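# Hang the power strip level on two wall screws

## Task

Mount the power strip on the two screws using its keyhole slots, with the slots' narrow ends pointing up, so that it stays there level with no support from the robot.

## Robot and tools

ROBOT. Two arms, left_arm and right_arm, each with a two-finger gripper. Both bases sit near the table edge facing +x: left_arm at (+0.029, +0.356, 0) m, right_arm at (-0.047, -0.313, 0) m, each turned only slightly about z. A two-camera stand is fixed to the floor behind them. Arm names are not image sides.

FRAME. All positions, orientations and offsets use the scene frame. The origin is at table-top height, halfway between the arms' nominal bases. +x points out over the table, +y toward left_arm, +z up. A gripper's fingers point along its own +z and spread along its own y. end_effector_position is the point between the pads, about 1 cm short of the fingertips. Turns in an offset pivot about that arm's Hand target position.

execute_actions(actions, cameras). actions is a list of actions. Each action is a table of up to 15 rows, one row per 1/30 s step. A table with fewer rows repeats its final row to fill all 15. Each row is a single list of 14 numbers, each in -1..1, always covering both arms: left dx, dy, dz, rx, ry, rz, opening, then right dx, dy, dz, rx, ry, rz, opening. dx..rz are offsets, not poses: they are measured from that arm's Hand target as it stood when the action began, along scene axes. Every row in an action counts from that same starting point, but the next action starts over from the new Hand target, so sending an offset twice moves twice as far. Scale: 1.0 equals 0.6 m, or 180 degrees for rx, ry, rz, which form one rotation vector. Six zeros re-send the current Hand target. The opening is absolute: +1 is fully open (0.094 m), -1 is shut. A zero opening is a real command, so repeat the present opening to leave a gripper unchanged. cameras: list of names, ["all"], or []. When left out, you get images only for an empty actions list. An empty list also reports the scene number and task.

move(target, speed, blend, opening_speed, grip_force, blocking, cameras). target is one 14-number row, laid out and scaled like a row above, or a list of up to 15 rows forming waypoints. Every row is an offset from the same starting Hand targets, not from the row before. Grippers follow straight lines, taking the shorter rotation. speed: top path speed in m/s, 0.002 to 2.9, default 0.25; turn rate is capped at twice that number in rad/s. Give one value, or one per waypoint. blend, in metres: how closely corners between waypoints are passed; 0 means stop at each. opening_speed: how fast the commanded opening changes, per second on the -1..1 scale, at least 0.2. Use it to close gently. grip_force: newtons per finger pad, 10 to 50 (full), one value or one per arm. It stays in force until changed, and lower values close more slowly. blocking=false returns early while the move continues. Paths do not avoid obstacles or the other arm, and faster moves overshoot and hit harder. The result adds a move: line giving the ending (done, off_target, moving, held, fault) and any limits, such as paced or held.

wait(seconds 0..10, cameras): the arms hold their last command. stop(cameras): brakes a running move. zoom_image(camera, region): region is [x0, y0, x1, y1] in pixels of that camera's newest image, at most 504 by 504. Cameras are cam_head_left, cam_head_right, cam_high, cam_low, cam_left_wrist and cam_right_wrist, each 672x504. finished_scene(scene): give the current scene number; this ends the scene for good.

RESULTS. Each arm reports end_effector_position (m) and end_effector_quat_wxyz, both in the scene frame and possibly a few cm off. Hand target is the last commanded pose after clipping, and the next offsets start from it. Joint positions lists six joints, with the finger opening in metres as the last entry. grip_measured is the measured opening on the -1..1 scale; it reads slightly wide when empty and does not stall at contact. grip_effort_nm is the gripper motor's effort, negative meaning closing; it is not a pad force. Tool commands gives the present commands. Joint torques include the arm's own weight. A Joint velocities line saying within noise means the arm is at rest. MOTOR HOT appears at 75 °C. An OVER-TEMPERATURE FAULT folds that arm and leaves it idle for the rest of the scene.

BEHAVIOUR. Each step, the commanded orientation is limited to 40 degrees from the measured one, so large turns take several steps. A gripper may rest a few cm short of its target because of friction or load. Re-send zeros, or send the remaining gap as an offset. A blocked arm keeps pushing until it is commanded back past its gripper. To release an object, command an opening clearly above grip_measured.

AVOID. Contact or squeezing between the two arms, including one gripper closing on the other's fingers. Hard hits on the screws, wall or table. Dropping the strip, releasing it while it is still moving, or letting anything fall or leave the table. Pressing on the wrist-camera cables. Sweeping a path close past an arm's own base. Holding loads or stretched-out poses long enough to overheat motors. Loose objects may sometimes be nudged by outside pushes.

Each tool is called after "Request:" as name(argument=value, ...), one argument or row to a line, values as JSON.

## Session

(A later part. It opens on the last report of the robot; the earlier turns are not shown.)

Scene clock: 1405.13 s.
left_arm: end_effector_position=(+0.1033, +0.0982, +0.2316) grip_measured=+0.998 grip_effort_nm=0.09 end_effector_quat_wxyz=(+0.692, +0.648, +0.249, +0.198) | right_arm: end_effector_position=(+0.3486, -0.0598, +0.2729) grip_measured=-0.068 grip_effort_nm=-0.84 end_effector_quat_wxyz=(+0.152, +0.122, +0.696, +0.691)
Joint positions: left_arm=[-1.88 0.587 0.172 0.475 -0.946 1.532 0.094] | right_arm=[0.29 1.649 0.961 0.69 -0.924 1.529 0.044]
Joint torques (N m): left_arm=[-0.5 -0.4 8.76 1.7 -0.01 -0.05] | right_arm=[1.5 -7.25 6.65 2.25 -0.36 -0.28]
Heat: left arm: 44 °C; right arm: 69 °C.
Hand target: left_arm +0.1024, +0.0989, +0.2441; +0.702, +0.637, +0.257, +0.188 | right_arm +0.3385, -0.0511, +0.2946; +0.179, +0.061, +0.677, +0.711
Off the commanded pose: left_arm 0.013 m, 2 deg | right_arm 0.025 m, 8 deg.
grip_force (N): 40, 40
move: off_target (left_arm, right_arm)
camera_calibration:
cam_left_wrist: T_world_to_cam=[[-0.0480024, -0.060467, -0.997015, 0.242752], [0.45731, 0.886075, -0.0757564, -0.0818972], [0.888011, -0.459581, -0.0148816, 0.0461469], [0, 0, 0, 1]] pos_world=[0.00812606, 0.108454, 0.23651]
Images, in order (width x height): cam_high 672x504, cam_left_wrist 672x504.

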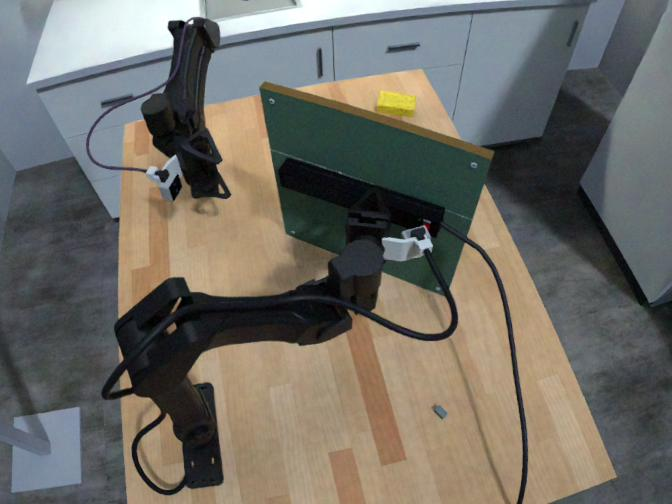

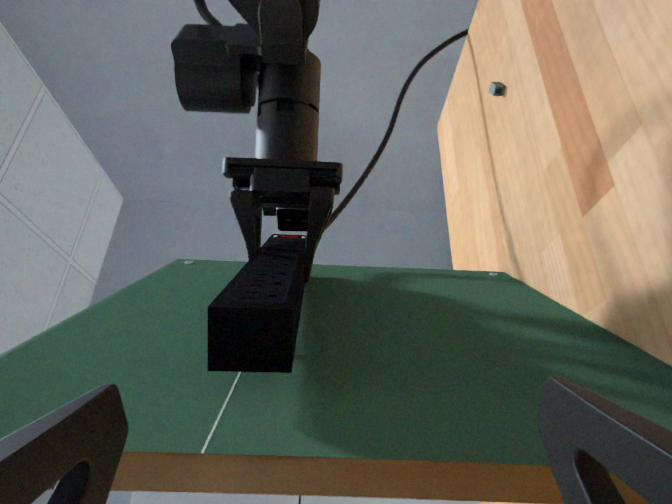

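Request:
move(
  target=[0,0,0,0,0,0,1,0,0,-0.006,0.0107,0.0128,0,-0.35],
  speed=0.03,
  cameras=["cam_high","cam_left_wrist"],
)

Request:
zoom_image(
  camera="cam_left_wrist",
  region=[150, 190, 330, 410],
)

Request:
zoom_image(
  camera="cam_high",
  region=[250, 120, 470, 270],
)

Scene clock: 1417.00 s.
left_arm: end_effector_position=(+0.1033, +0.0982, +0.2316) grip_measured=+0.998 grip_effort_nm=0.09 end_effector_quat_wxyz=(+0.692, +0.648, +0.249, +0.198) | right_arm: end_effector_position=(+0.3477, -0.0586, +0.2714) grip_measured=-0.068 grip_effort_nm=-0.84 end_effector_quat_wxyz=(+0.139, +0.134, +0.685, +0.703)
Joint positions: left_arm=[-1.88 0.587 0.172 0.475 -0.946 1.532 0.094] | right_arm=[0.293 1.665 0.94 0.768 -0.924 1.602 0.044]
Joint torques (N m): left_arm=[-0.5 -0.39 8.76 1.7 -0.02 -0.04] | right_arm=[1.42 -7.3 6.35 2.25 -0.25 -0.24]
Heat: left arm: 44 °C; right arm: 67 °C.
Hand target: left_arm +0.1024, +0.0989, +0.2441; +0.702, +0.637, +0.257, +0.188 | right_arm +0.3385, -0.0511, +0.2911; +0.165, +0.078, +0.669, +0.721
Off the commanded pose: left_arm 0.013 m, 2 deg | right_arm 0.023 m, 8 deg.
grip_force (N): 40, 40
move: off_target (left_arm, right_arm)
camera_calibration:
cam_left_wrist: T_world_to_cam=[[-0.0480024, -0.060467, -0.997015, 0.242752], [0.45731, 0.886075, -0.0757564, -0.0818972], [0.888011, -0.459581, -0.0148816, 0.0461469], [0, 0, 0, 1]] pos_world=[0.00812606, 0.108454, 0.23651]
Images, in order (width x height): cam_high 672x504, cam_left_wrist 672x504.

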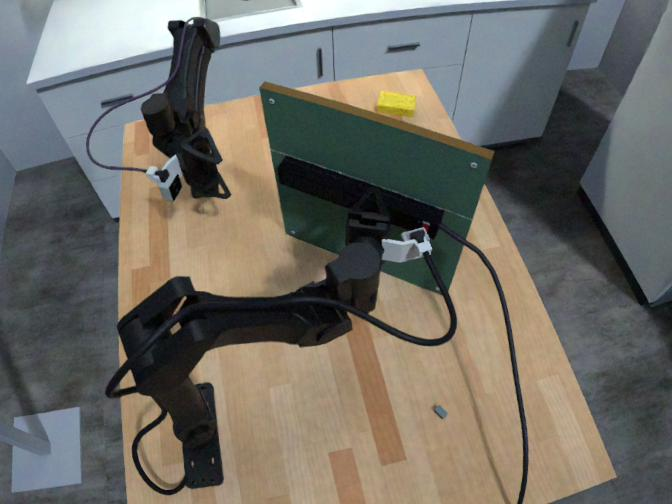

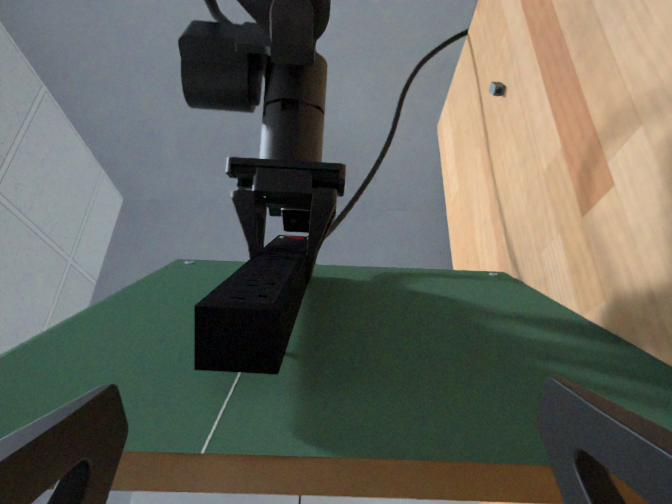

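Scaled by 2.291.

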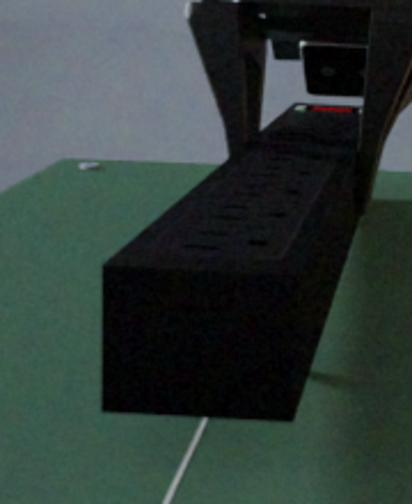

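Scaled by 2.291.

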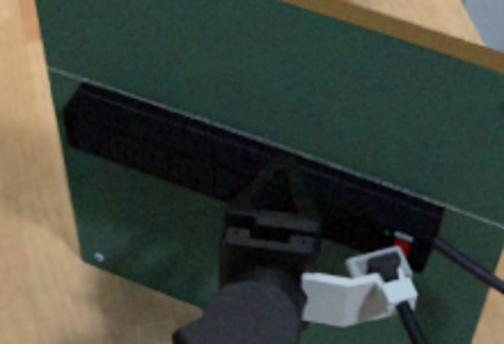

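Request:
move(
  target=[0,0,0,0,0,0,1,0,0,-0.004,-0.0146,0.0122,-0.008,-0.35],
  speed=0.03,
  cameras=["cam_high","cam_left_wrist"],
)

Request:
zoom_image(
  camera="cam_left_wrist",
  region=[150, 190, 330, 410],
)

Request:
zoom_image(
  camera="cam_high",
  region=[250, 120, 470, 270],
)

Scene clock: 1437.83 s.
left_arm: end_effector_position=(+0.1033, +0.0982, +0.2316) grip_measured=+0.998 grip_effort_nm=0.09 end_effector_quat_wxyz=(+0.692, +0.648, +0.249, +0.198) | right_arm: end_effector_position=(+0.3479, -0.0562, +0.2506) grip_measured=-0.068 grip_effort_nm=-0.84 end_effector_quat_wxyz=(+0.118, +0.160, +0.705, +0.681)
Joint positions: left_arm=[-1.88 0.587 0.172 0.475 -0.946 1.532 0.094] | right_arm=[0.302 1.665 0.94 0.652 -0.906 1.565 0.044]
Joint torques (N m): left_arm=[-0.47 -0.4 8.76 1.7 -0.02 -0.05] | right_arm=[1.17 -10.56 7.47 1.94 -0.15 -0.36]
Heat: left arm: 44 °C; right arm: 69 °C.
Hand target: left_arm +0.1024, +0.0989, +0.2441; +0.702, +0.637, +0.257, +0.188 | right_arm +0.3385, -0.0511, +0.2887; +0.163, +0.096, +0.687, +0.702
Off the commanded pose: left_arm 0.013 m, 2 deg | right_arm 0.040 m, 9 deg.
grip_force (N): 40, 40
move: off_target (left_arm, right_arm)
camera_calibration:
cam_left_wrist: T_world_to_cam=[[-0.0480024, -0.060467, -0.997015, 0.242752], [0.45731, 0.886075, -0.0757564, -0.0818972], [0.888011, -0.459581, -0.0148816, 0.0461469], [0, 0, 0, 1]] pos_world=[0.00812606, 0.108454, 0.23651]
Images, in order (width x height): cam_high 672x504, cam_left_wrist 672x504.

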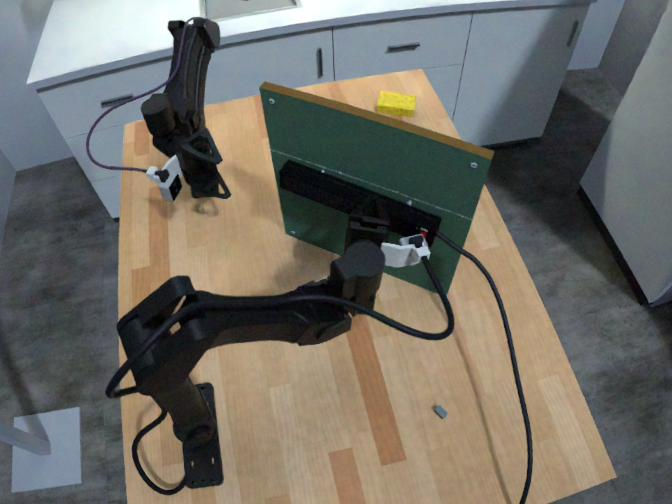

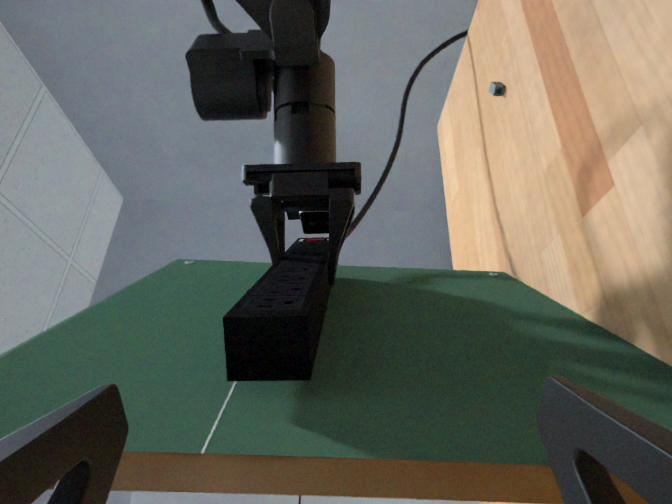

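Scaled by 2.291.

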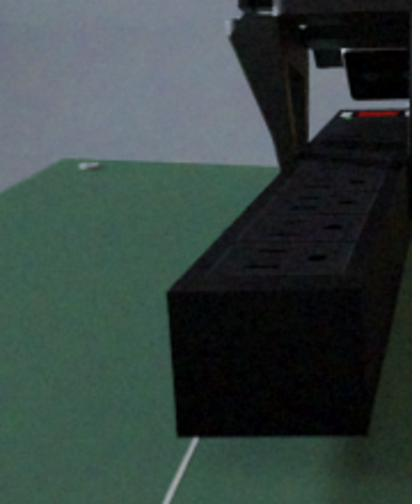

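Scaled by 2.291.

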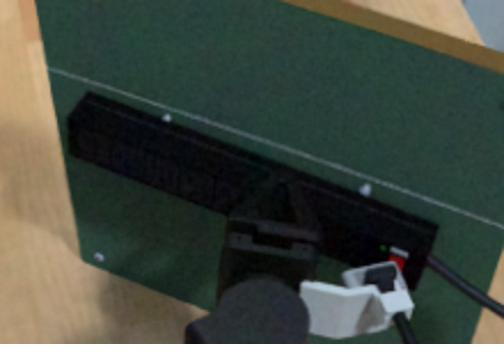

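Request:
move(
  target=[0,0,0,0,0,0,1,0,0,0.045,-0.008,-0.0095,0,-0.35],
  speed=0.05,
)

Request:
wait(
  seconds=0.3,
  cameras=["cam_high","cam_left_wrist"],
)

Request:
zoom_image(
  camera="cam_left_wrist",
  region=[150, 190, 330, 410],
)

Request:
zoom_image(
  camera="cam_high",
  region=[250, 120, 470, 270],
)

Scene clock: 1450.47 s.
left_arm: end_effector_position=(+0.1033, +0.0982, +0.2316) grip_measured=+0.998 grip_effort_nm=0.09 end_effector_quat_wxyz=(+0.692, +0.648, +0.249, +0.198) | right_arm: end_effector_position=(+0.3427, -0.0582, +0.2501) grip_measured=-0.068 grip_effort_nm=-0.84 end_effector_quat_wxyz=(+0.110, +0.169, +0.721, +0.663)
Joint positions: left_arm=[-1.88 0.587 0.172 0.475 -0.946 1.532 0.094] | right_arm=[0.302 1.622 0.958 0.507 -0.9 1.514 0.044]
Joint torques (N m): left_arm=[-0.49 -0.4 8.76 1.69 -0.01 -0.05] | right_arm=[1.24 -11.38 11.48 2.08 -0.29 -0.44]
Heat: left arm: 44 °C; right arm: 67 °C.
Hand target: left_arm +0.1024, +0.0989, +0.2441; +0.702, +0.637, +0.257, +0.188 | right_arm +0.3384, -0.0511, +0.3156; +0.174, +0.084, +0.693, +0.694
Off the commanded pose: left_arm 0.013 m, 2 deg | right_arm 0.066 m, 13 deg.
grip_force (N): 40, 40
move: off_target (left_arm, right_arm)

Scene clock: 1450.77 s.
left_arm: end_effector_position=(+0.1033, +0.0982, +0.2316) grip_measured=+0.998 grip_effort_nm=0.09 end_effector_quat_wxyz=(+0.692, +0.648, +0.249, +0.198) | right_arm: end_effector_position=(+0.3427, -0.0582, +0.2501) grip_measured=-0.068 grip_effort_nm=-0.84 end_effector_quat_wxyz=(+0.110, +0.169, +0.721, +0.663)
Joint positions: left_arm=[-1.88 0.587 0.172 0.475 -0.946 1.532 0.094] | right_arm=[0.302 1.622 0.958 0.507 -0.9 1.513 0.044]
Joint torques (N m): left_arm=[-0.5 -0.39 8.73 1.7 -0.02 -0.04] | right_arm=[1.25 -11.19 11.52 2.01 -0.24 -0.44]
Heat: left arm: 44 °C; right arm: 67 °C.
Hand target: left_arm +0.1024, +0.0989, +0.2441; +0.702, +0.637, +0.257, +0.188 | right_arm +0.3384, -0.0511, +0.3156; +0.174, +0.084, +0.693, +0.694
Tool commands: left_gripper/opening=+1.0 right_gripper/opening=-0.35
Off the commanded pose: left_arm 0.013 m, 2 deg | right_arm 0.066 m, 13 deg.
grip_force (N): 40, 40
wait: 0.30 s; at rest by 0.17 s
camera_calibration:
cam_left_wrist: T_world_to_cam=[[-0.0480024, -0.060467, -0.997015, 0.242752], [0.45731, 0.886075, -0.0757564, -0.0818972], [0.888011, -0.459581, -0.0148816, 0.0461469], [0, 0, 0, 1]] pos_world=[0.00812606, 0.108454, 0.23651]
Images, in order (width x height): cam_high 672x504, cam_left_wrist 672x504.

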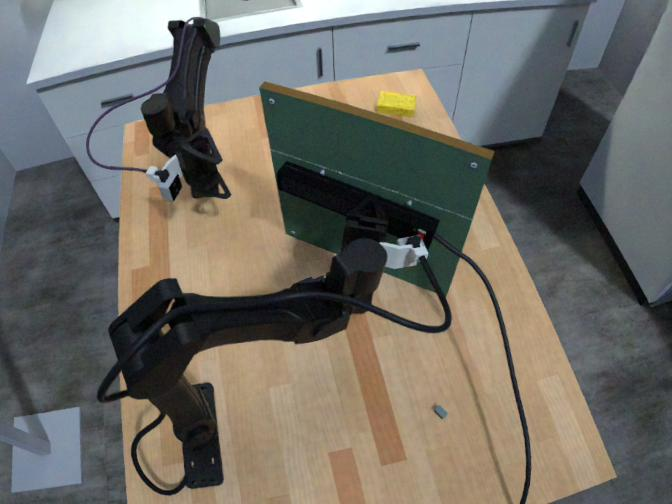

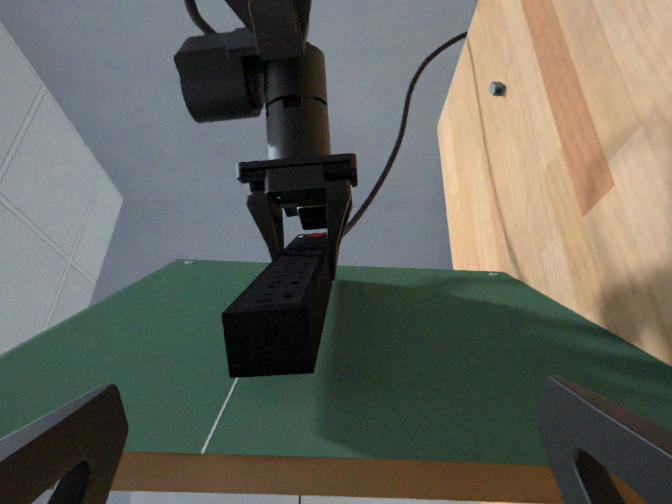

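Scaled by 2.291.

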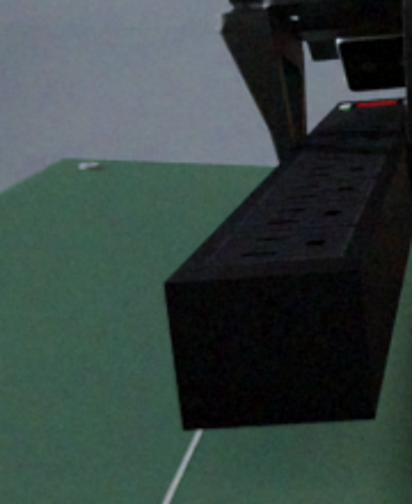

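Scaled by 2.291.

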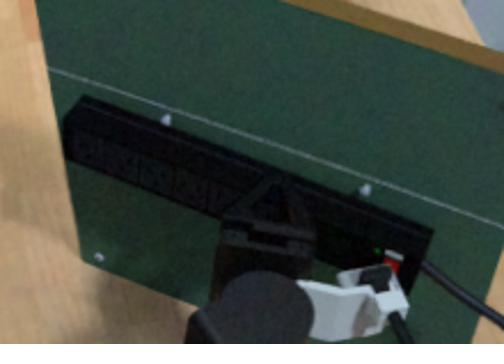

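Request:
move(
  target=[0,0,0,0,0,0,1,-0.006,-0.007,0.04,0,0,0,-0.35],
  speed=0.06,
)

Request:
move(
  target=[0,0,0,0,0,0,1,0.006,0.007,0.02,0,0,0,-0.35],
  speed=0.06,
)

Scene clock: 1457.97 s.
left_arm: end_effector_position=(+0.1033, +0.0982, +0.2316) grip_measured=+0.998 grip_effort_nm=0.09 end_effector_quat_wxyz=(+0.692, +0.648, +0.249, +0.198) | right_arm: end_effector_position=(+0.3403, -0.0591, +0.2705) grip_measured=-0.068 grip_effort_nm=-0.84 end_effector_quat_wxyz=(+0.107, +0.174, +0.723, +0.660)
Joint positions: left_arm=[-1.88 0.587 0.172 0.475 -0.946 1.532 0.094] | right_arm=[0.302 1.579 1.011 0.398 -0.899 1.513 0.044]
Joint torques (N m): left_arm=[-0.51 -0.43 8.77 1.69 -0.01 -0.04] | right_arm=[0.28 -11.36 11.86 2.05 -0.34 -0.41]
Heat: left arm: 44 °C; right arm: 66 °C.
Hand target: left_arm +0.1024, +0.0989, +0.2441; +0.702, +0.637, +0.257, +0.188 | right_arm +0.3348, -0.0553, +0.3396; +0.174, +0.084, +0.693, +0.694
Off the commanded pose: left_arm 0.013 m, 2 deg | right_arm 0.069 m, 14 deg.
grip_force (N): 40, 40
move: off_target (left_arm, right_arm)

Scene clock: 1459.07 s.
left_arm: end_effector_position=(+0.1033, +0.0982, +0.2316) grip_measured=+0.998 grip_effort_nm=0.09 end_effector_quat_wxyz=(+0.692, +0.648, +0.249, +0.198) | right_arm: end_effector_position=(+0.3440, -0.0598, +0.2865) grip_measured=-0.068 grip_effort_nm=-0.84 end_effector_quat_wxyz=(+0.114, +0.177, +0.722, +0.659)
Joint positions: left_arm=[-1.88 0.587 0.172 0.475 -0.946 1.532 0.094] | right_arm=[0.302 1.566 1.063 0.337 -0.884 1.511 0.044]
Joint torques (N m): left_arm=[-0.51 -0.42 8.77 1.71 -0.01 -0.05] | right_arm=[0.92 -9.83 12.42 2.2 -0.45 -0.42]
Heat: left arm: 44 °C; right arm: 66 °C.
Hand target: left_arm +0.1024, +0.0989, +0.2441; +0.702, +0.637, +0.257, +0.188 | right_arm +0.3384, -0.0511, +0.3516; +0.174, +0.084, +0.693, +0.694
Off the commanded pose: left_arm 0.013 m, 2 deg | right_arm 0.066 m, 14 deg.
grip_force (N): 40, 40
move: off_target (left_arm, right_arm)

Request:
move(
  target=[0,0,0,0,0,0,1,0,0,-0.055,0,0,0,-0.35],
  speed=0.05,
)

Request:
move(
  target=[0,0,0,0,0,0,1,0,0,-0.022,0,0,0,-0.35],
  speed=0.05,
)

Scene clock: 1463.70 s.
left_arm: end_effector_position=(+0.1033, +0.0982, +0.2316) grip_measured=+0.998 grip_effort_nm=0.09 end_effector_quat_wxyz=(+0.692, +0.648, +0.249, +0.198) | right_arm: end_effector_position=(+0.3466, -0.0596, +0.2923) grip_measured=-0.068 grip_effort_nm=-0.84 end_effector_quat_wxyz=(+0.137, +0.158, +0.713, +0.669)
Joint positions: left_arm=[-1.88 0.587 0.172 0.475 -0.946 1.532 0.094] | right_arm=[0.302 1.573 1.048 0.422 -0.88 1.507 0.044]
Joint torques (N m): left_arm=[-0.51 -0.43 8.79 1.69 -0.01 -0.03] | right_arm=[1.11 -7.15 7.13 2.41 -0.47 -0.49]
Heat: left arm: 44 °C; right arm: 67 °C.
Hand target: left_arm +0.1024, +0.0989, +0.2441; +0.702, +0.637, +0.257, +0.188 | right_arm +0.3385, -0.0511, +0.3187; +0.174, +0.084, +0.693, +0.694
Off the commanded pose: left_arm 0.013 m, 2 deg | right_arm 0.029 m, 10 deg.
grip_force (N): 40, 40
move: off_target (left_arm, right_arm)

Scene clock: 1464.87 s.
left_arm: end_effector_position=(+0.1033, +0.0982, +0.2316) grip_measured=+0.998 grip_effort_nm=0.09 end_effector_quat_wxyz=(+0.692, +0.648, +0.249, +0.198) | right_arm: end_effector_position=(+0.3469, -0.0595, +0.2816) grip_measured=-0.068 grip_effort_nm=-0.84 end_effector_quat_wxyz=(+0.142, +0.153, +0.711, +0.671)
Joint positions: left_arm=[-1.88 0.587 0.172 0.475 -0.946 1.532 0.094] | right_arm=[0.302 1.59 1.01 0.488 -0.88 1.503 0.044]
Joint torques (N m): left_arm=[-0.54 -0.39 8.77 1.71 -0.01 -0.04] | right_arm=[1.13 -6.99 7.01 2.35 -0.37 -0.44]
Heat: left arm: 44 °C; right arm: 67 °C.
Hand target: left_arm +0.1024, +0.0989, +0.2441; +0.702, +0.637, +0.257, +0.188 | right_arm +0.3385, -0.0511, +0.3054; +0.174, +0.084, +0.693, +0.694
Off the commanded pose: left_arm 0.013 m, 2 deg | right_arm 0.027 m, 9 deg.
grip_force (N): 40, 40
move: off_target (left_arm, right_arm)

Request:
move(
  target=[0,0,0,0,0,0,1,0,0,-0.017,0,0,0.006,-0.35],
  speed=0.03,
  cameras=["cam_high","cam_left_wrist"],
)

Request:
zoom_image(
  camera="cam_left_wrist",
  region=[150, 190, 330, 410],
)

Request:
zoom_image(
  camera="cam_high",
  region=[250, 120, 470, 270],
)

Scene clock: 1472.67 s.
left_arm: end_effector_position=(+0.1033, +0.0982, +0.2316) grip_measured=+0.998 grip_effort_nm=0.09 end_effector_quat_wxyz=(+0.692, +0.648, +0.249, +0.198) | right_arm: end_effector_position=(+0.3470, -0.0575, +0.2722) grip_measured=-0.068 grip_effort_nm=-0.84 end_effector_quat_wxyz=(+0.137, +0.146, +0.712, +0.673)
Joint positions: left_arm=[-1.88 0.587 0.172 0.475 -0.946 1.532 0.094] | right_arm=[0.302 1.615 0.993 0.533 -0.897 1.502 0.044]
Joint torques (N m): left_arm=[-0.5 -0.4 8.76 1.68 -0.02 -0.05] | right_arm=[0.55 -7.16 6.98 2.28 -0.53 -0.39]
Heat: left arm: 44 °C; right arm: 66 °C.
Hand target: left_arm +0.1024, +0.0989, +0.2441; +0.702, +0.637, +0.257, +0.188 | right_arm +0.3385, -0.0511, +0.2953; +0.168, +0.077, +0.694, +0.696
Off the commanded pose: left_arm 0.013 m, 2 deg | right_arm 0.025 m, 9 deg.
grip_force (N): 40, 40
move: off_target (left_arm, right_arm)
camera_calibration:
cam_left_wrist: T_world_to_cam=[[-0.0480024, -0.060467, -0.997015, 0.242752], [0.45731, 0.886075, -0.0757564, -0.0818972], [0.888011, -0.459581, -0.0148816, 0.0461469], [0, 0, 0, 1]] pos_world=[0.00812606, 0.108454, 0.23651]
Images, in order (width x height): cam_high 672x504, cam_left_wrist 672x504.

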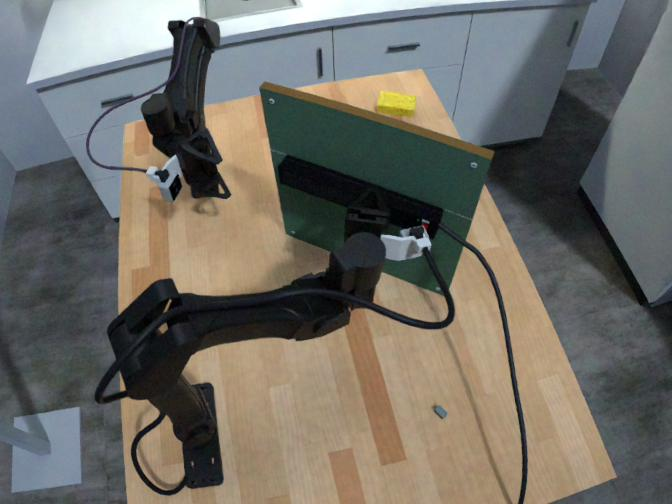

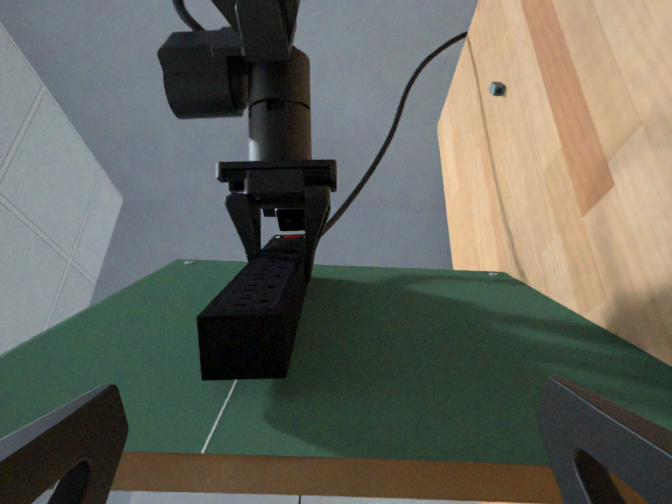

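Scaled by 2.291.

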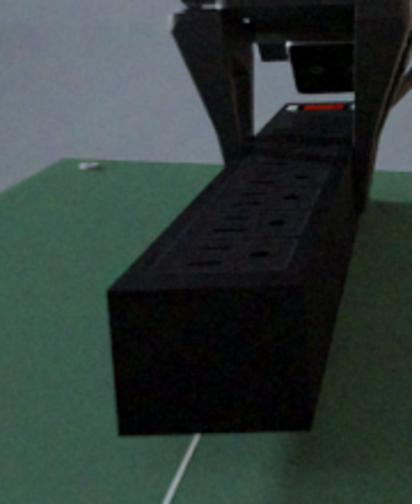

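Scaled by 2.291.

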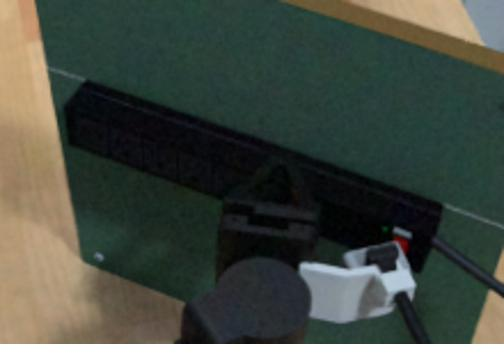

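Request:
move(
  target=[0,0,0,0,0,0,1,0.0103,0.0045,-0.002,0,0,0,-0.35],
  speed=0.03,
)

Request:
move(
  target=[0,0,0,0,0,0,1,0.0064,0.0077,0,0,0,0,-0.35],
  speed=0.03,
  cameras=["cam_high","cam_left_wrist"],
)

Request:
zoom_image(
  camera="cam_left_wrist",
  region=[150, 190, 330, 410],
)

Request:
zoom_image(
  camera="cam_high",
  region=[250, 120, 470, 270],
)

Scene clock: 1481.40 s.
left_arm: end_effector_position=(+0.1033, +0.0982, +0.2316) grip_measured=+0.998 grip_effort_nm=0.09 end_effector_quat_wxyz=(+0.692, +0.648, +0.249, +0.198) | right_arm: end_effector_position=(+0.3506, -0.0564, +0.2638) grip_measured=-0.068 grip_effort_nm=-0.84 end_effector_quat_wxyz=(+0.133, +0.149, +0.714, +0.671)
Joint positions: left_arm=[-1.88 0.587 0.172 0.475 -0.946 1.532 0.094] | right_arm=[0.302 1.639 0.993 0.545 -0.898 1.502 0.044]
Joint torques (N m): left_arm=[-0.49 -0.42 8.72 1.69 -0.01 -0.03] | right_arm=[0.68 -7.35 8.54 2.27 -0.46 -0.4]
Heat: left arm: 44 °C; right arm: 65 °C.
Hand target: left_arm +0.1024, +0.0989, +0.2441; +0.702, +0.637, +0.257, +0.188 | right_arm +0.3446, -0.0484, +0.2941; +0.168, +0.077, +0.694, +0.696
Off the commanded pose: left_arm 0.013 m, 2 deg | right_arm 0.032 m, 10 deg.
grip_force (N): 40, 40
move: off_target (left_arm, right_arm)

Scene clock: 1482.10 s.
left_arm: end_effector_position=(+0.1033, +0.0982, +0.2316) grip_measured=+0.998 grip_effort_nm=0.09 end_effector_quat_wxyz=(+0.692, +0.648, +0.249, +0.198) | right_arm: end_effector_position=(+0.3519, -0.0559, +0.2602) grip_measured=-0.068 grip_effort_nm=-0.84 end_effector_quat_wxyz=(+0.131, +0.151, +0.715, +0.670)
Joint positions: left_arm=[-1.88 0.587 0.172 0.475 -0.946 1.532 0.094] | right_arm=[0.302 1.649 0.993 0.548 -0.898 1.502 0.044]
Joint torques (N m): left_arm=[-0.5 -0.4 8.75 1.69 -0.02 -0.05] | right_arm=[1.57 -7.05 9.69 2.28 -0.36 -0.35]
Heat: left arm: 44 °C; right arm: 66 °C.
Hand target: left_arm +0.1024, +0.0989, +0.2441; +0.702, +0.637, +0.257, +0.188 | right_arm +0.3485, -0.0438, +0.2941; +0.168, +0.077, +0.694, +0.696
Off the commanded pose: left_arm 0.013 m, 2 deg | right_arm 0.036 m, 10 deg.
grip_force (N): 40, 40
move: off_target (left_arm, right_arm)
camera_calibration:
cam_left_wrist: T_world_to_cam=[[-0.0480024, -0.060467, -0.997015, 0.242752], [0.45731, 0.886075, -0.0757564, -0.0818972], [0.888011, -0.459581, -0.0148816, 0.0461469], [0, 0, 0, 1]] pos_world=[0.00812606, 0.108454, 0.23651]
Images, in order (width x height): cam_high 672x504, cam_left_wrist 672x504.

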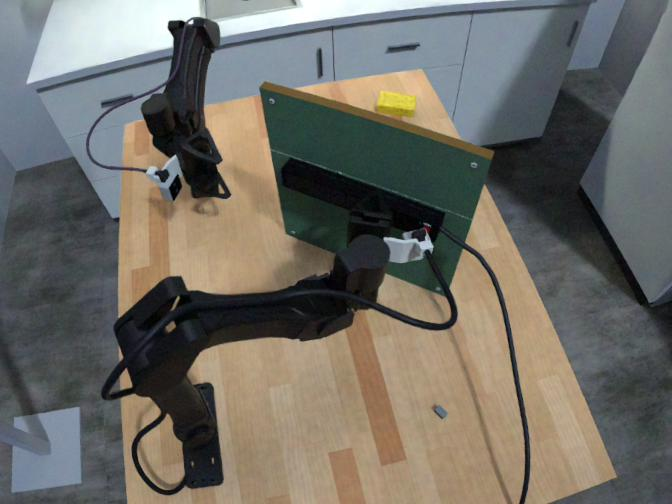

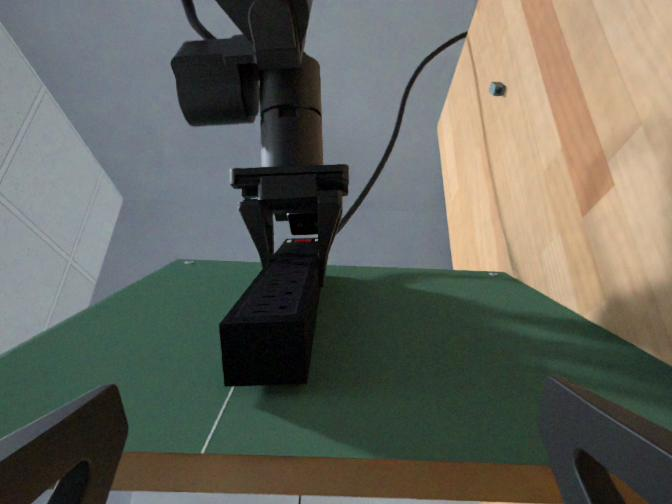

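Scaled by 2.291.

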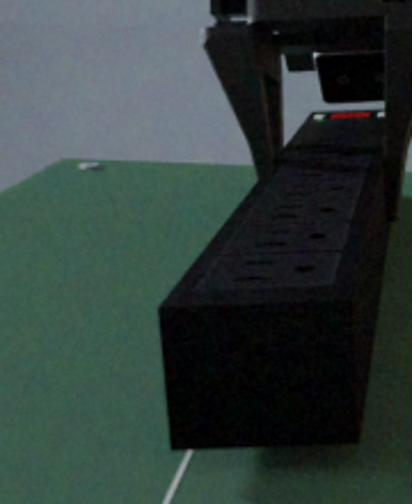

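Scaled by 2.291.

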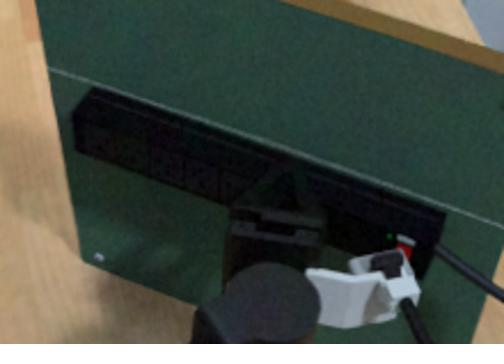

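Request:
move(
  target=[0,0,0,0,0,0,1,-0.0165,-0.0197,0.06,0,0,0,-0.35],
  speed=0.06,
)

Request:
move(
  target=[0,0,0,0,0,0,1,0.006,0.007,0.035,0,0,0,-0.35],
  speed=0.06,
)

Request:
move(
  target=[0,0,0,0,0,0,1,0,0,-0.065,0,0,0,-0.35],
  speed=0.05,
)

Request:
move(
  target=[0,0,0,0,0,0,1,0,0,-0.022,0,0,0,-0.35],
  speed=0.05,
)

Scene clock: 1490.97 s.
left_arm: end_effector_position=(+0.1033, +0.0982, +0.2316) grip_measured=+0.998 grip_effort_nm=0.09 end_effector_quat_wxyz=(+0.692, +0.648, +0.249, +0.198) | right_arm: end_effector_position=(+0.3457, -0.0595, +0.2630) grip_measured=-0.068 grip_effort_nm=-0.83 end_effector_quat_wxyz=(+0.110, +0.164, +0.722, +0.663)
Joint positions: left_arm=[-1.88 0.587 0.172 0.475 -0.946 1.532 0.094] | right_arm=[0.294 1.615 1.008 0.445 -0.916 1.501 0.044]
Joint torques (N m): left_arm=[-0.53 -0.42 8.73 1.69 -0.02 -0.03] | right_arm=[0.23 -11.45 11.74 2.04 -0.45 -0.32]
Heat: left arm: 44 °C; right arm: 67 °C.
Hand target: left_arm +0.1024, +0.0989, +0.2441; +0.702, +0.637, +0.257, +0.188 | right_arm +0.3385, -0.0555, +0.3301; +0.168, +0.077, +0.694, +0.696
Off the commanded pose: left_arm 0.013 m, 2 deg | right_arm 0.068 m, 13 deg.
grip_force (N): 40, 40
move: off_target (left_arm, right_arm)

Scene clock: 1492.13 s.
left_arm: end_effector_position=(+0.1033, +0.0982, +0.2316) grip_measured=+0.998 grip_effort_nm=0.09 end_effector_quat_wxyz=(+0.692, +0.648, +0.249, +0.198) | right_arm: end_effector_position=(+0.3494, -0.0586, +0.2842) grip_measured=-0.068 grip_effort_nm=-0.84 end_effector_quat_wxyz=(+0.108, +0.166, +0.723, +0.662)
Joint positions: left_arm=[-1.88 0.587 0.172 0.475 -0.946 1.532 0.094] | right_arm=[0.294 1.602 1.087 0.348 -0.916 1.502 0.044]
Joint torques (N m): left_arm=[-0.5 -0.4 8.73 1.7 -0.02 -0.04] | right_arm=[0.75 -10.69 12.42 2.13 -0.41 -0.37]
Heat: left arm: 44 °C; right arm: 67 °C.
Hand target: left_arm +0.1024, +0.0989, +0.2441; +0.702, +0.637, +0.257, +0.188 | right_arm +0.3421, -0.0513, +0.3510; +0.168, +0.077, +0.694, +0.696
Off the commanded pose: left_arm 0.013 m, 2 deg | right_arm 0.068 m, 13 deg.
grip_force (N): 40, 40
move: off_target (left_arm, right_arm)

Scene clock: 1493.57 s.
left_arm: end_effector_position=(+0.1033, +0.0982, +0.2316) grip_measured=+0.998 grip_effort_nm=0.09 end_effector_quat_wxyz=(+0.692, +0.648, +0.249, +0.198) | right_arm: end_effector_position=(+0.3492, -0.0590, +0.2879) grip_measured=-0.068 grip_effort_nm=-0.84 end_effector_quat_wxyz=(+0.131, +0.147, +0.713, +0.673)
Joint positions: left_arm=[-1.88 0.587 0.172 0.475 -0.946 1.532 0.094] | right_arm=[0.294 1.602 1.053 0.449 -0.912 1.502 0.044]
Joint torques (N m): left_arm=[-0.51 -0.42 8.76 1.69 -0.01 -0.04] | right_arm=[0.96 -7.01 6.98 2.43 -0.41 -0.45]
Heat: left arm: 44 °C; right arm: 67 °C.
Hand target: left_arm +0.1024, +0.0989, +0.2441; +0.702, +0.637, +0.257, +0.188 | right_arm +0.3421, -0.0513, +0.3121; +0.168, +0.077, +0.694, +0.696
Off the commanded pose: left_arm 0.013 m, 2 deg | right_arm 0.026 m, 10 deg.
grip_force (N): 40, 40
move: off_target (left_arm, right_arm)

Scene clock: 1494.73 s.
left_arm: end_effector_position=(+0.1033, +0.0982, +0.2316) grip_measured=+0.998 grip_effort_nm=0.09 end_effector_quat_wxyz=(+0.692, +0.648, +0.249, +0.198) | right_arm: end_effector_position=(+0.3501, -0.0589, +0.2760) grip_measured=-0.068 grip_effort_nm=-0.84 end_effector_quat_wxyz=(+0.135, +0.144, +0.712, +0.674)
Joint positions: left_arm=[-1.88 0.587 0.172 0.475 -0.946 1.532 0.094] | right_arm=[0.294 1.622 1.016 0.516 -0.911 1.502 0.044]
Joint torques (N m): left_arm=[-0.49 -0.4 8.76 1.7 -0.01 -0.05] | right_arm=[1.16 -7.25 6.75 2.33 -0.39 -0.38]
Heat: left arm: 44 °C; right arm: 67 °C.
Hand target: left_arm +0.1024, +0.0989, +0.2441; +0.702, +0.637, +0.257, +0.188 | right_arm +0.3422, -0.0513, +0.2987; +0.168, +0.077, +0.694, +0.696
Off the commanded pose: left_arm 0.013 m, 2 deg | right_arm 0.025 m, 9 deg.
grip_force (N): 40, 40
move: off_target (left_arm, right_arm)

Request:
move(
  target=[0,0,0,0,0,0,1,0.0116,0.0138,0.004,0,0,0,-0.35],
  speed=0.02,
  cameras=["cam_high","cam_left_wrist"],
)

Request:
zoom_image(
  camera="cam_left_wrist",
  region=[150, 190, 330, 410],
)

Request:
zoom_image(
  camera="cam_high",
  region=[250, 120, 470, 270],
)

Scene clock: 1502.03 s.
left_arm: end_effector_position=(+0.1033, +0.0982, +0.2316) grip_measured=+0.998 grip_effort_nm=0.09 end_effector_quat_wxyz=(+0.692, +0.648, +0.249, +0.198) | right_arm: end_effector_position=(+0.3517, -0.0556, +0.2673) grip_measured=-0.068 grip_effort_nm=-0.84 end_effector_quat_wxyz=(+0.127, +0.148, +0.715, +0.671)
Joint positions: left_arm=[-1.88 0.587 0.172 0.475 -0.946 1.532 0.094] | right_arm=[0.3 1.642 1.016 0.517 -0.909 1.502 0.044]
Joint torques (N m): left_arm=[-0.5 -0.39 8.73 1.7 -0.02 -0.05] | right_arm=[2.02 -6.97 9.43 2.25 -0.21 -0.32]
Heat: left arm: 44 °C; right arm: 67 °C.
Hand target: left_arm +0.1024, +0.0989, +0.2441; +0.702, +0.637, +0.257, +0.188 | right_arm +0.3491, -0.0432, +0.3012; +0.168, +0.077, +0.694, +0.696
Off the commanded pose: left_arm 0.013 m, 2 deg | right_arm 0.036 m, 10 deg.
grip_force (N): 40, 40
move: off_target (left_arm, right_arm)
camera_calibration:
cam_left_wrist: T_world_to_cam=[[-0.0480024, -0.060467, -0.997015, 0.242752], [0.45731, 0.886075, -0.0757564, -0.0818972], [0.888011, -0.459581, -0.0148816, 0.0461469], [0, 0, 0, 1]] pos_world=[0.00812606, 0.108454, 0.23651]
Images, in order (width x height): cam_high 672x504, cam_left_wrist 672x504.

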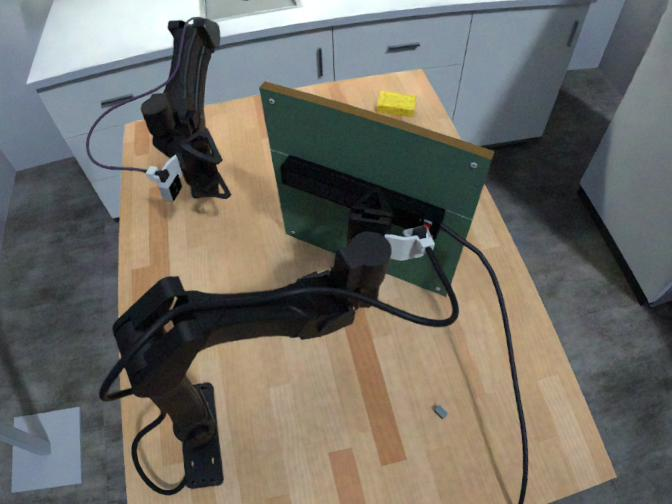

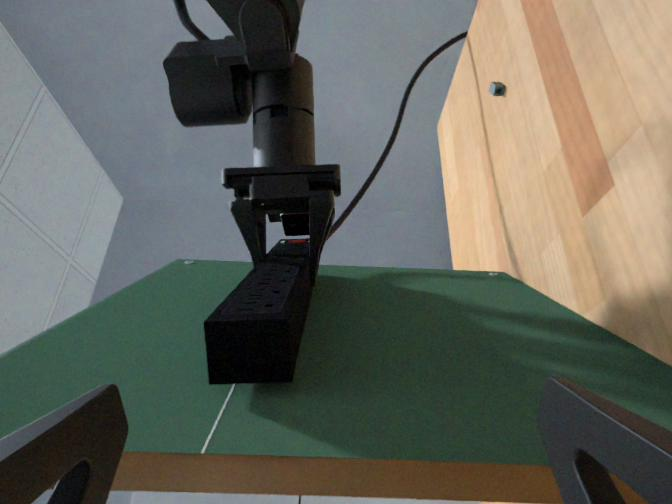

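Scaled by 2.291.

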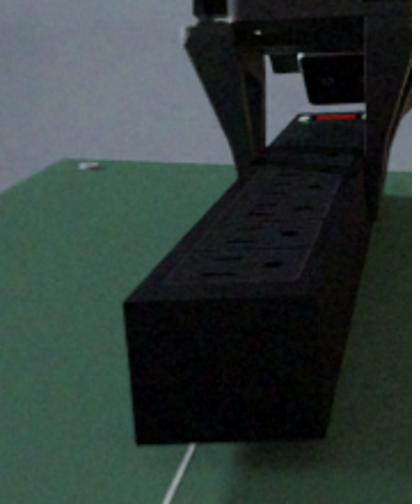

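Scaled by 2.291.

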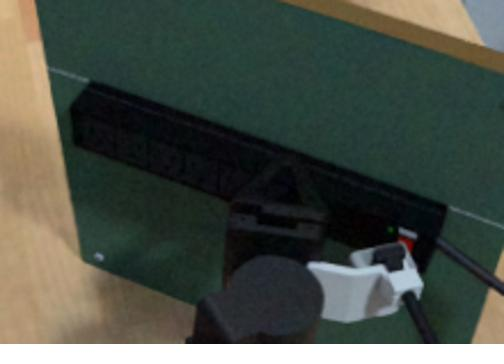

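Request:
move(
  target=[0,0,0,0,0,0,1,0.0064,0.0077,0.003,0,0,0,-0.35],
  speed=0.02,
)

Request:
move(
  target=[0,0,0,0,0,0,1,0.0054,0.0064,0.003,0,0,0,-0.35],
  speed=0.02,
)

Request:
move(
  target=[0,0,0,0,0,0,1,0.0054,0.0064,0.003,0,0,0,-0.35],
  speed=0.02,
  cameras=["cam_high","cam_left_wrist"],
)

Request:
zoom_image(
  camera="cam_left_wrist",
  region=[150, 190, 330, 410],
)

Request:
zoom_image(
  camera="cam_high",
  region=[250, 120, 470, 270],
)

Scene clock: 1513.43 s.
left_arm: end_effector_position=(+0.1033, +0.0982, +0.2316) grip_measured=+0.998 grip_effort_nm=0.09 end_effector_quat_wxyz=(+0.692, +0.648, +0.249, +0.198) | right_arm: end_effector_position=(+0.3520, -0.0550, +0.2670) grip_measured=-0.068 grip_effort_nm=-0.84 end_effector_quat_wxyz=(+0.128, +0.148, +0.715, +0.671)
Joint positions: left_arm=[-1.88 0.587 0.172 0.475 -0.946 1.532 0.094] | right_arm=[0.302 1.645 1.016 0.521 -0.908 1.502 0.044]
Joint torques (N m): left_arm=[-0.51 -0.43 8.75 1.69 -0.02 -0.05] | right_arm=[2.52 -6.24 10.99 2.2 -0.19 -0.35]
Heat: left arm: 44 °C; right arm: 68 °C.
Hand target: left_arm +0.1024, +0.0989, +0.2441; +0.702, +0.637, +0.257, +0.188 | right_arm +0.3529, -0.0385, +0.3031; +0.168, +0.077, +0.694, +0.696
Off the commanded pose: left_arm 0.013 m, 2 deg | right_arm 0.040 m, 10 deg.
grip_force (N): 40, 40
move: off_target (left_arm, right_arm)

Scene clock: 1514.13 s.
left_arm: end_effector_position=(+0.1033, +0.0982, +0.2316) grip_measured=+0.998 grip_effort_nm=0.09 end_effector_quat_wxyz=(+0.692, +0.648, +0.249, +0.198) | right_arm: end_effector_position=(+0.3521, -0.0549, +0.2667) grip_measured=-0.068 grip_effort_nm=-0.83 end_effector_quat_wxyz=(+0.127, +0.147, +0.715, +0.672)
Joint positions: left_arm=[-1.88 0.587 0.172 0.475 -0.946 1.532 0.094] | right_arm=[0.302 1.646 1.016 0.523 -0.909 1.502 0.044]
Joint torques (N m): left_arm=[-0.51 -0.4 8.76 1.69 -0.01 -0.04] | right_arm=[3.37 -5.74 12.71 2.21 -0.2 -0.26]
Heat: left arm: 44 °C; right arm: 68 °C.
Hand target: left_arm +0.1024, +0.0989, +0.2441; +0.702, +0.637, +0.257, +0.188 | right_arm +0.3561, -0.0346, +0.3049; +0.167, +0.077, +0.694, +0.696
Off the commanded pose: left_arm 0.013 m, 2 deg | right_arm 0.043 m, 10 deg.
grip_force (N): 40, 40
move: off_target (left_arm, right_arm)

Scene clock: 1514.93 s.
left_arm: end_effector_position=(+0.1033, +0.0982, +0.2316) grip_measured=+0.998 grip_effort_nm=0.09 end_effector_quat_wxyz=(+0.692, +0.648, +0.249, +0.198) | right_arm: end_effector_position=(+0.3525, -0.0546, +0.2668) grip_measured=-0.068 grip_effort_nm=-0.84 end_effector_quat_wxyz=(+0.126, +0.146, +0.715, +0.672)
Joint positions: left_arm=[-1.88 0.587 0.172 0.475 -0.946 1.532 0.094] | right_arm=[0.301 1.65 1.02 0.523 -0.913 1.502 0.044]
Joint torques (N m): left_arm=[-0.5 -0.43 8.75 1.7 -0.01 -0.03] | right_arm=[4.04 -5.24 13.45 2.14 -0.01 -0.25]
Heat: left arm: 44 °C; right arm: 68 °C.
Hand target: left_arm +0.1024, +0.0989, +0.2441; +0.702, +0.637, +0.257, +0.188 | right_arm +0.3595, -0.0309, +0.3067; +0.168, +0.077, +0.694, +0.696
Off the commanded pose: left_arm 0.013 m, 2 deg | right_arm 0.047 m, 10 deg.
grip_force (N): 40, 40
move: off_target (left_arm, right_arm)
camera_calibration:
cam_left_wrist: T_world_to_cam=[[-0.0480024, -0.060467, -0.997015, 0.242752], [0.45731, 0.886075, -0.0757564, -0.0818972], [0.888011, -0.459581, -0.0148816, 0.0461469], [0, 0, 0, 1]] pos_world=[0.00812606, 0.108454, 0.23651]
Images, in order (width x height): cam_high 672x504, cam_left_wrist 672x504.

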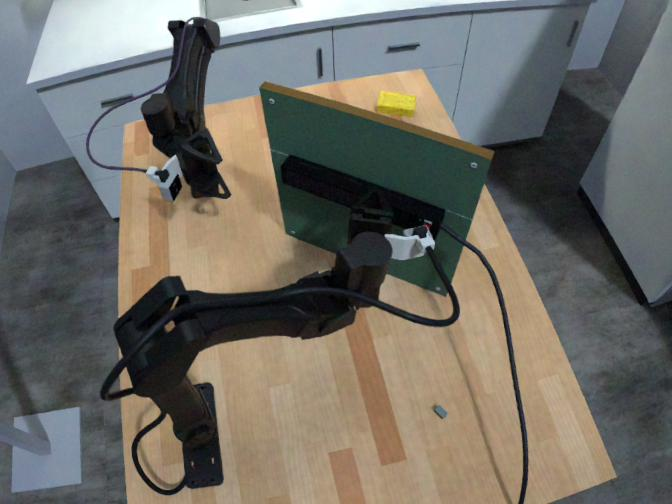

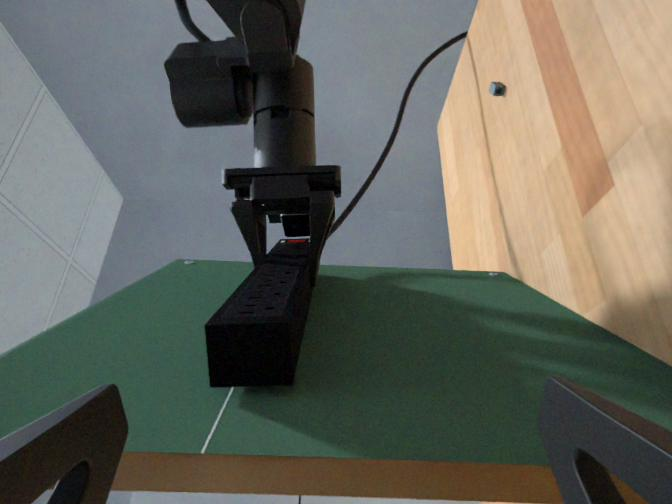

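Scaled by 2.291.

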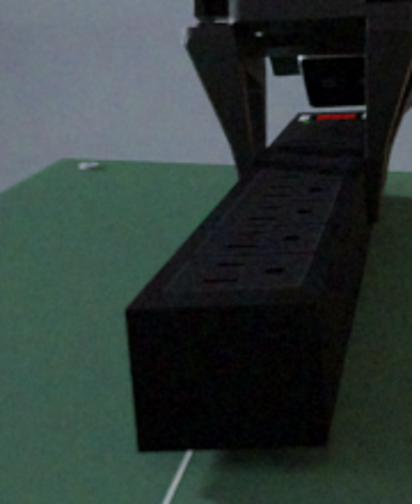

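Scaled by 2.291.

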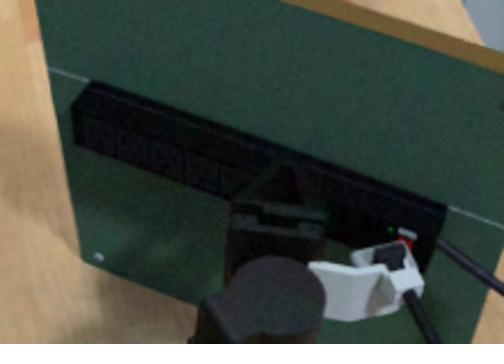

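Request:
move(
  target=[0,0,0,0,0,0,1,-0.0124,-0.0153,-0.003,0,0,0,-0.35],
  speed=0.03,
)

Request:
move(
  target=[0,0,0,0,0,0,1,0.0077,-0.0064,0,0,0,0,-0.35],
  speed=0.02,
)

Request:
move(
  target=[0,0,0,0,0,0,1,0.0051,-0.0043,0,0,0,0,-0.35],
  speed=0.02,
)

Scene clock: 1524.50 s.
left_arm: end_effector_position=(+0.1033, +0.0982, +0.2316) grip_measured=+0.998 grip_effort_nm=0.09 end_effector_quat_wxyz=(+0.692, +0.648, +0.249, +0.198) | right_arm: end_effector_position=(+0.3521, -0.0548, +0.2669) grip_measured=-0.068 grip_effort_nm=-0.84 end_effector_quat_wxyz=(+0.125, +0.145, +0.715, +0.672)
Joint positions: left_arm=[-1.88 0.587 0.172 0.475 -0.946 1.532 0.094] | right_arm=[0.3 1.65 1.02 0.523 -0.917 1.502 0.044]
Joint torques (N m): left_arm=[-0.5 -0.4 8.77 1.69 -0.02 -0.05] | right_arm=[2.47 -7.09 11.02 2.12 -0.16 -0.3]
Heat: left arm: 44 °C; right arm: 68 °C.
Hand target: left_arm +0.1024, +0.0989, +0.2441; +0.702, +0.637, +0.257, +0.188 | right_arm +0.3520, -0.0400, +0.3049; +0.168, +0.077, +0.694, +0.696
Off the commanded pose: left_arm 0.013 m, 2 deg | right_arm 0.041 m, 10 deg.
grip_force (N): 40, 40
move: off_target (left_arm, right_arm)

Scene clock: 1525.20 s.
left_arm: end_effector_position=(+0.1033, +0.0982, +0.2316) grip_measured=+0.998 grip_effort_nm=0.09 end_effector_quat_wxyz=(+0.692, +0.648, +0.249, +0.198) | right_arm: end_effector_position=(+0.3521, -0.0552, +0.2669) grip_measured=-0.068 grip_effort_nm=-0.84 end_effector_quat_wxyz=(+0.125, +0.145, +0.715, +0.672)
Joint positions: left_arm=[-1.88 0.587 0.172 0.475 -0.946 1.532 0.094] | right_arm=[0.299 1.65 1.02 0.523 -0.919 1.502 0.044]
Joint torques (N m): left_arm=[-0.49 -0.4 8.75 1.69 -0.02 -0.04] | right_arm=[1.2 -6.34 11.84 2.12 -0.25 -0.29]
Heat: left arm: 44 °C; right arm: 68 °C.
Hand target: left_arm +0.1024, +0.0989, +0.2441; +0.702, +0.637, +0.257, +0.188 | right_arm +0.3567, -0.0439, +0.3049; +0.168, +0.077, +0.694, +0.696
Off the commanded pose: left_arm 0.013 m, 2 deg | right_arm 0.040 m, 10 deg.
grip_force (N): 40, 40
move: off_target (left_arm, right_arm)

Scene clock: 1526.03 s.
left_arm: end_effector_position=(+0.1033, +0.0982, +0.2316) grip_measured=+0.998 grip_effort_nm=0.09 end_effector_quat_wxyz=(+0.692, +0.648, +0.249, +0.198) | right_arm: end_effector_position=(+0.3528, -0.0559, +0.2662) grip_measured=-0.068 grip_effort_nm=-0.84 end_effector_quat_wxyz=(+0.122, +0.142, +0.715, +0.673)
Joint positions: left_arm=[-1.88 0.587 0.172 0.475 -0.946 1.532 0.094] | right_arm=[0.293 1.658 1.025 0.526 -0.933 1.502 0.044]
Joint torques (N m): left_arm=[-0.53 -0.39 8.75 1.69 -0.02 -0.05] | right_arm=[0.81 -6.28 12.07 2.1 -0.22 -0.33]
Heat: left arm: 44 °C; right arm: 68 °C.
Hand target: left_arm +0.1024, +0.0989, +0.2441; +0.702, +0.637, +0.257, +0.188 | right_arm +0.3597, -0.0464, +0.3048; +0.167, +0.077, +0.694, +0.696
Off the commanded pose: left_arm 0.013 m, 2 deg | right_arm 0.040 m, 10 deg.
grip_force (N): 40, 40
move: off_target (left_arm, right_arm)


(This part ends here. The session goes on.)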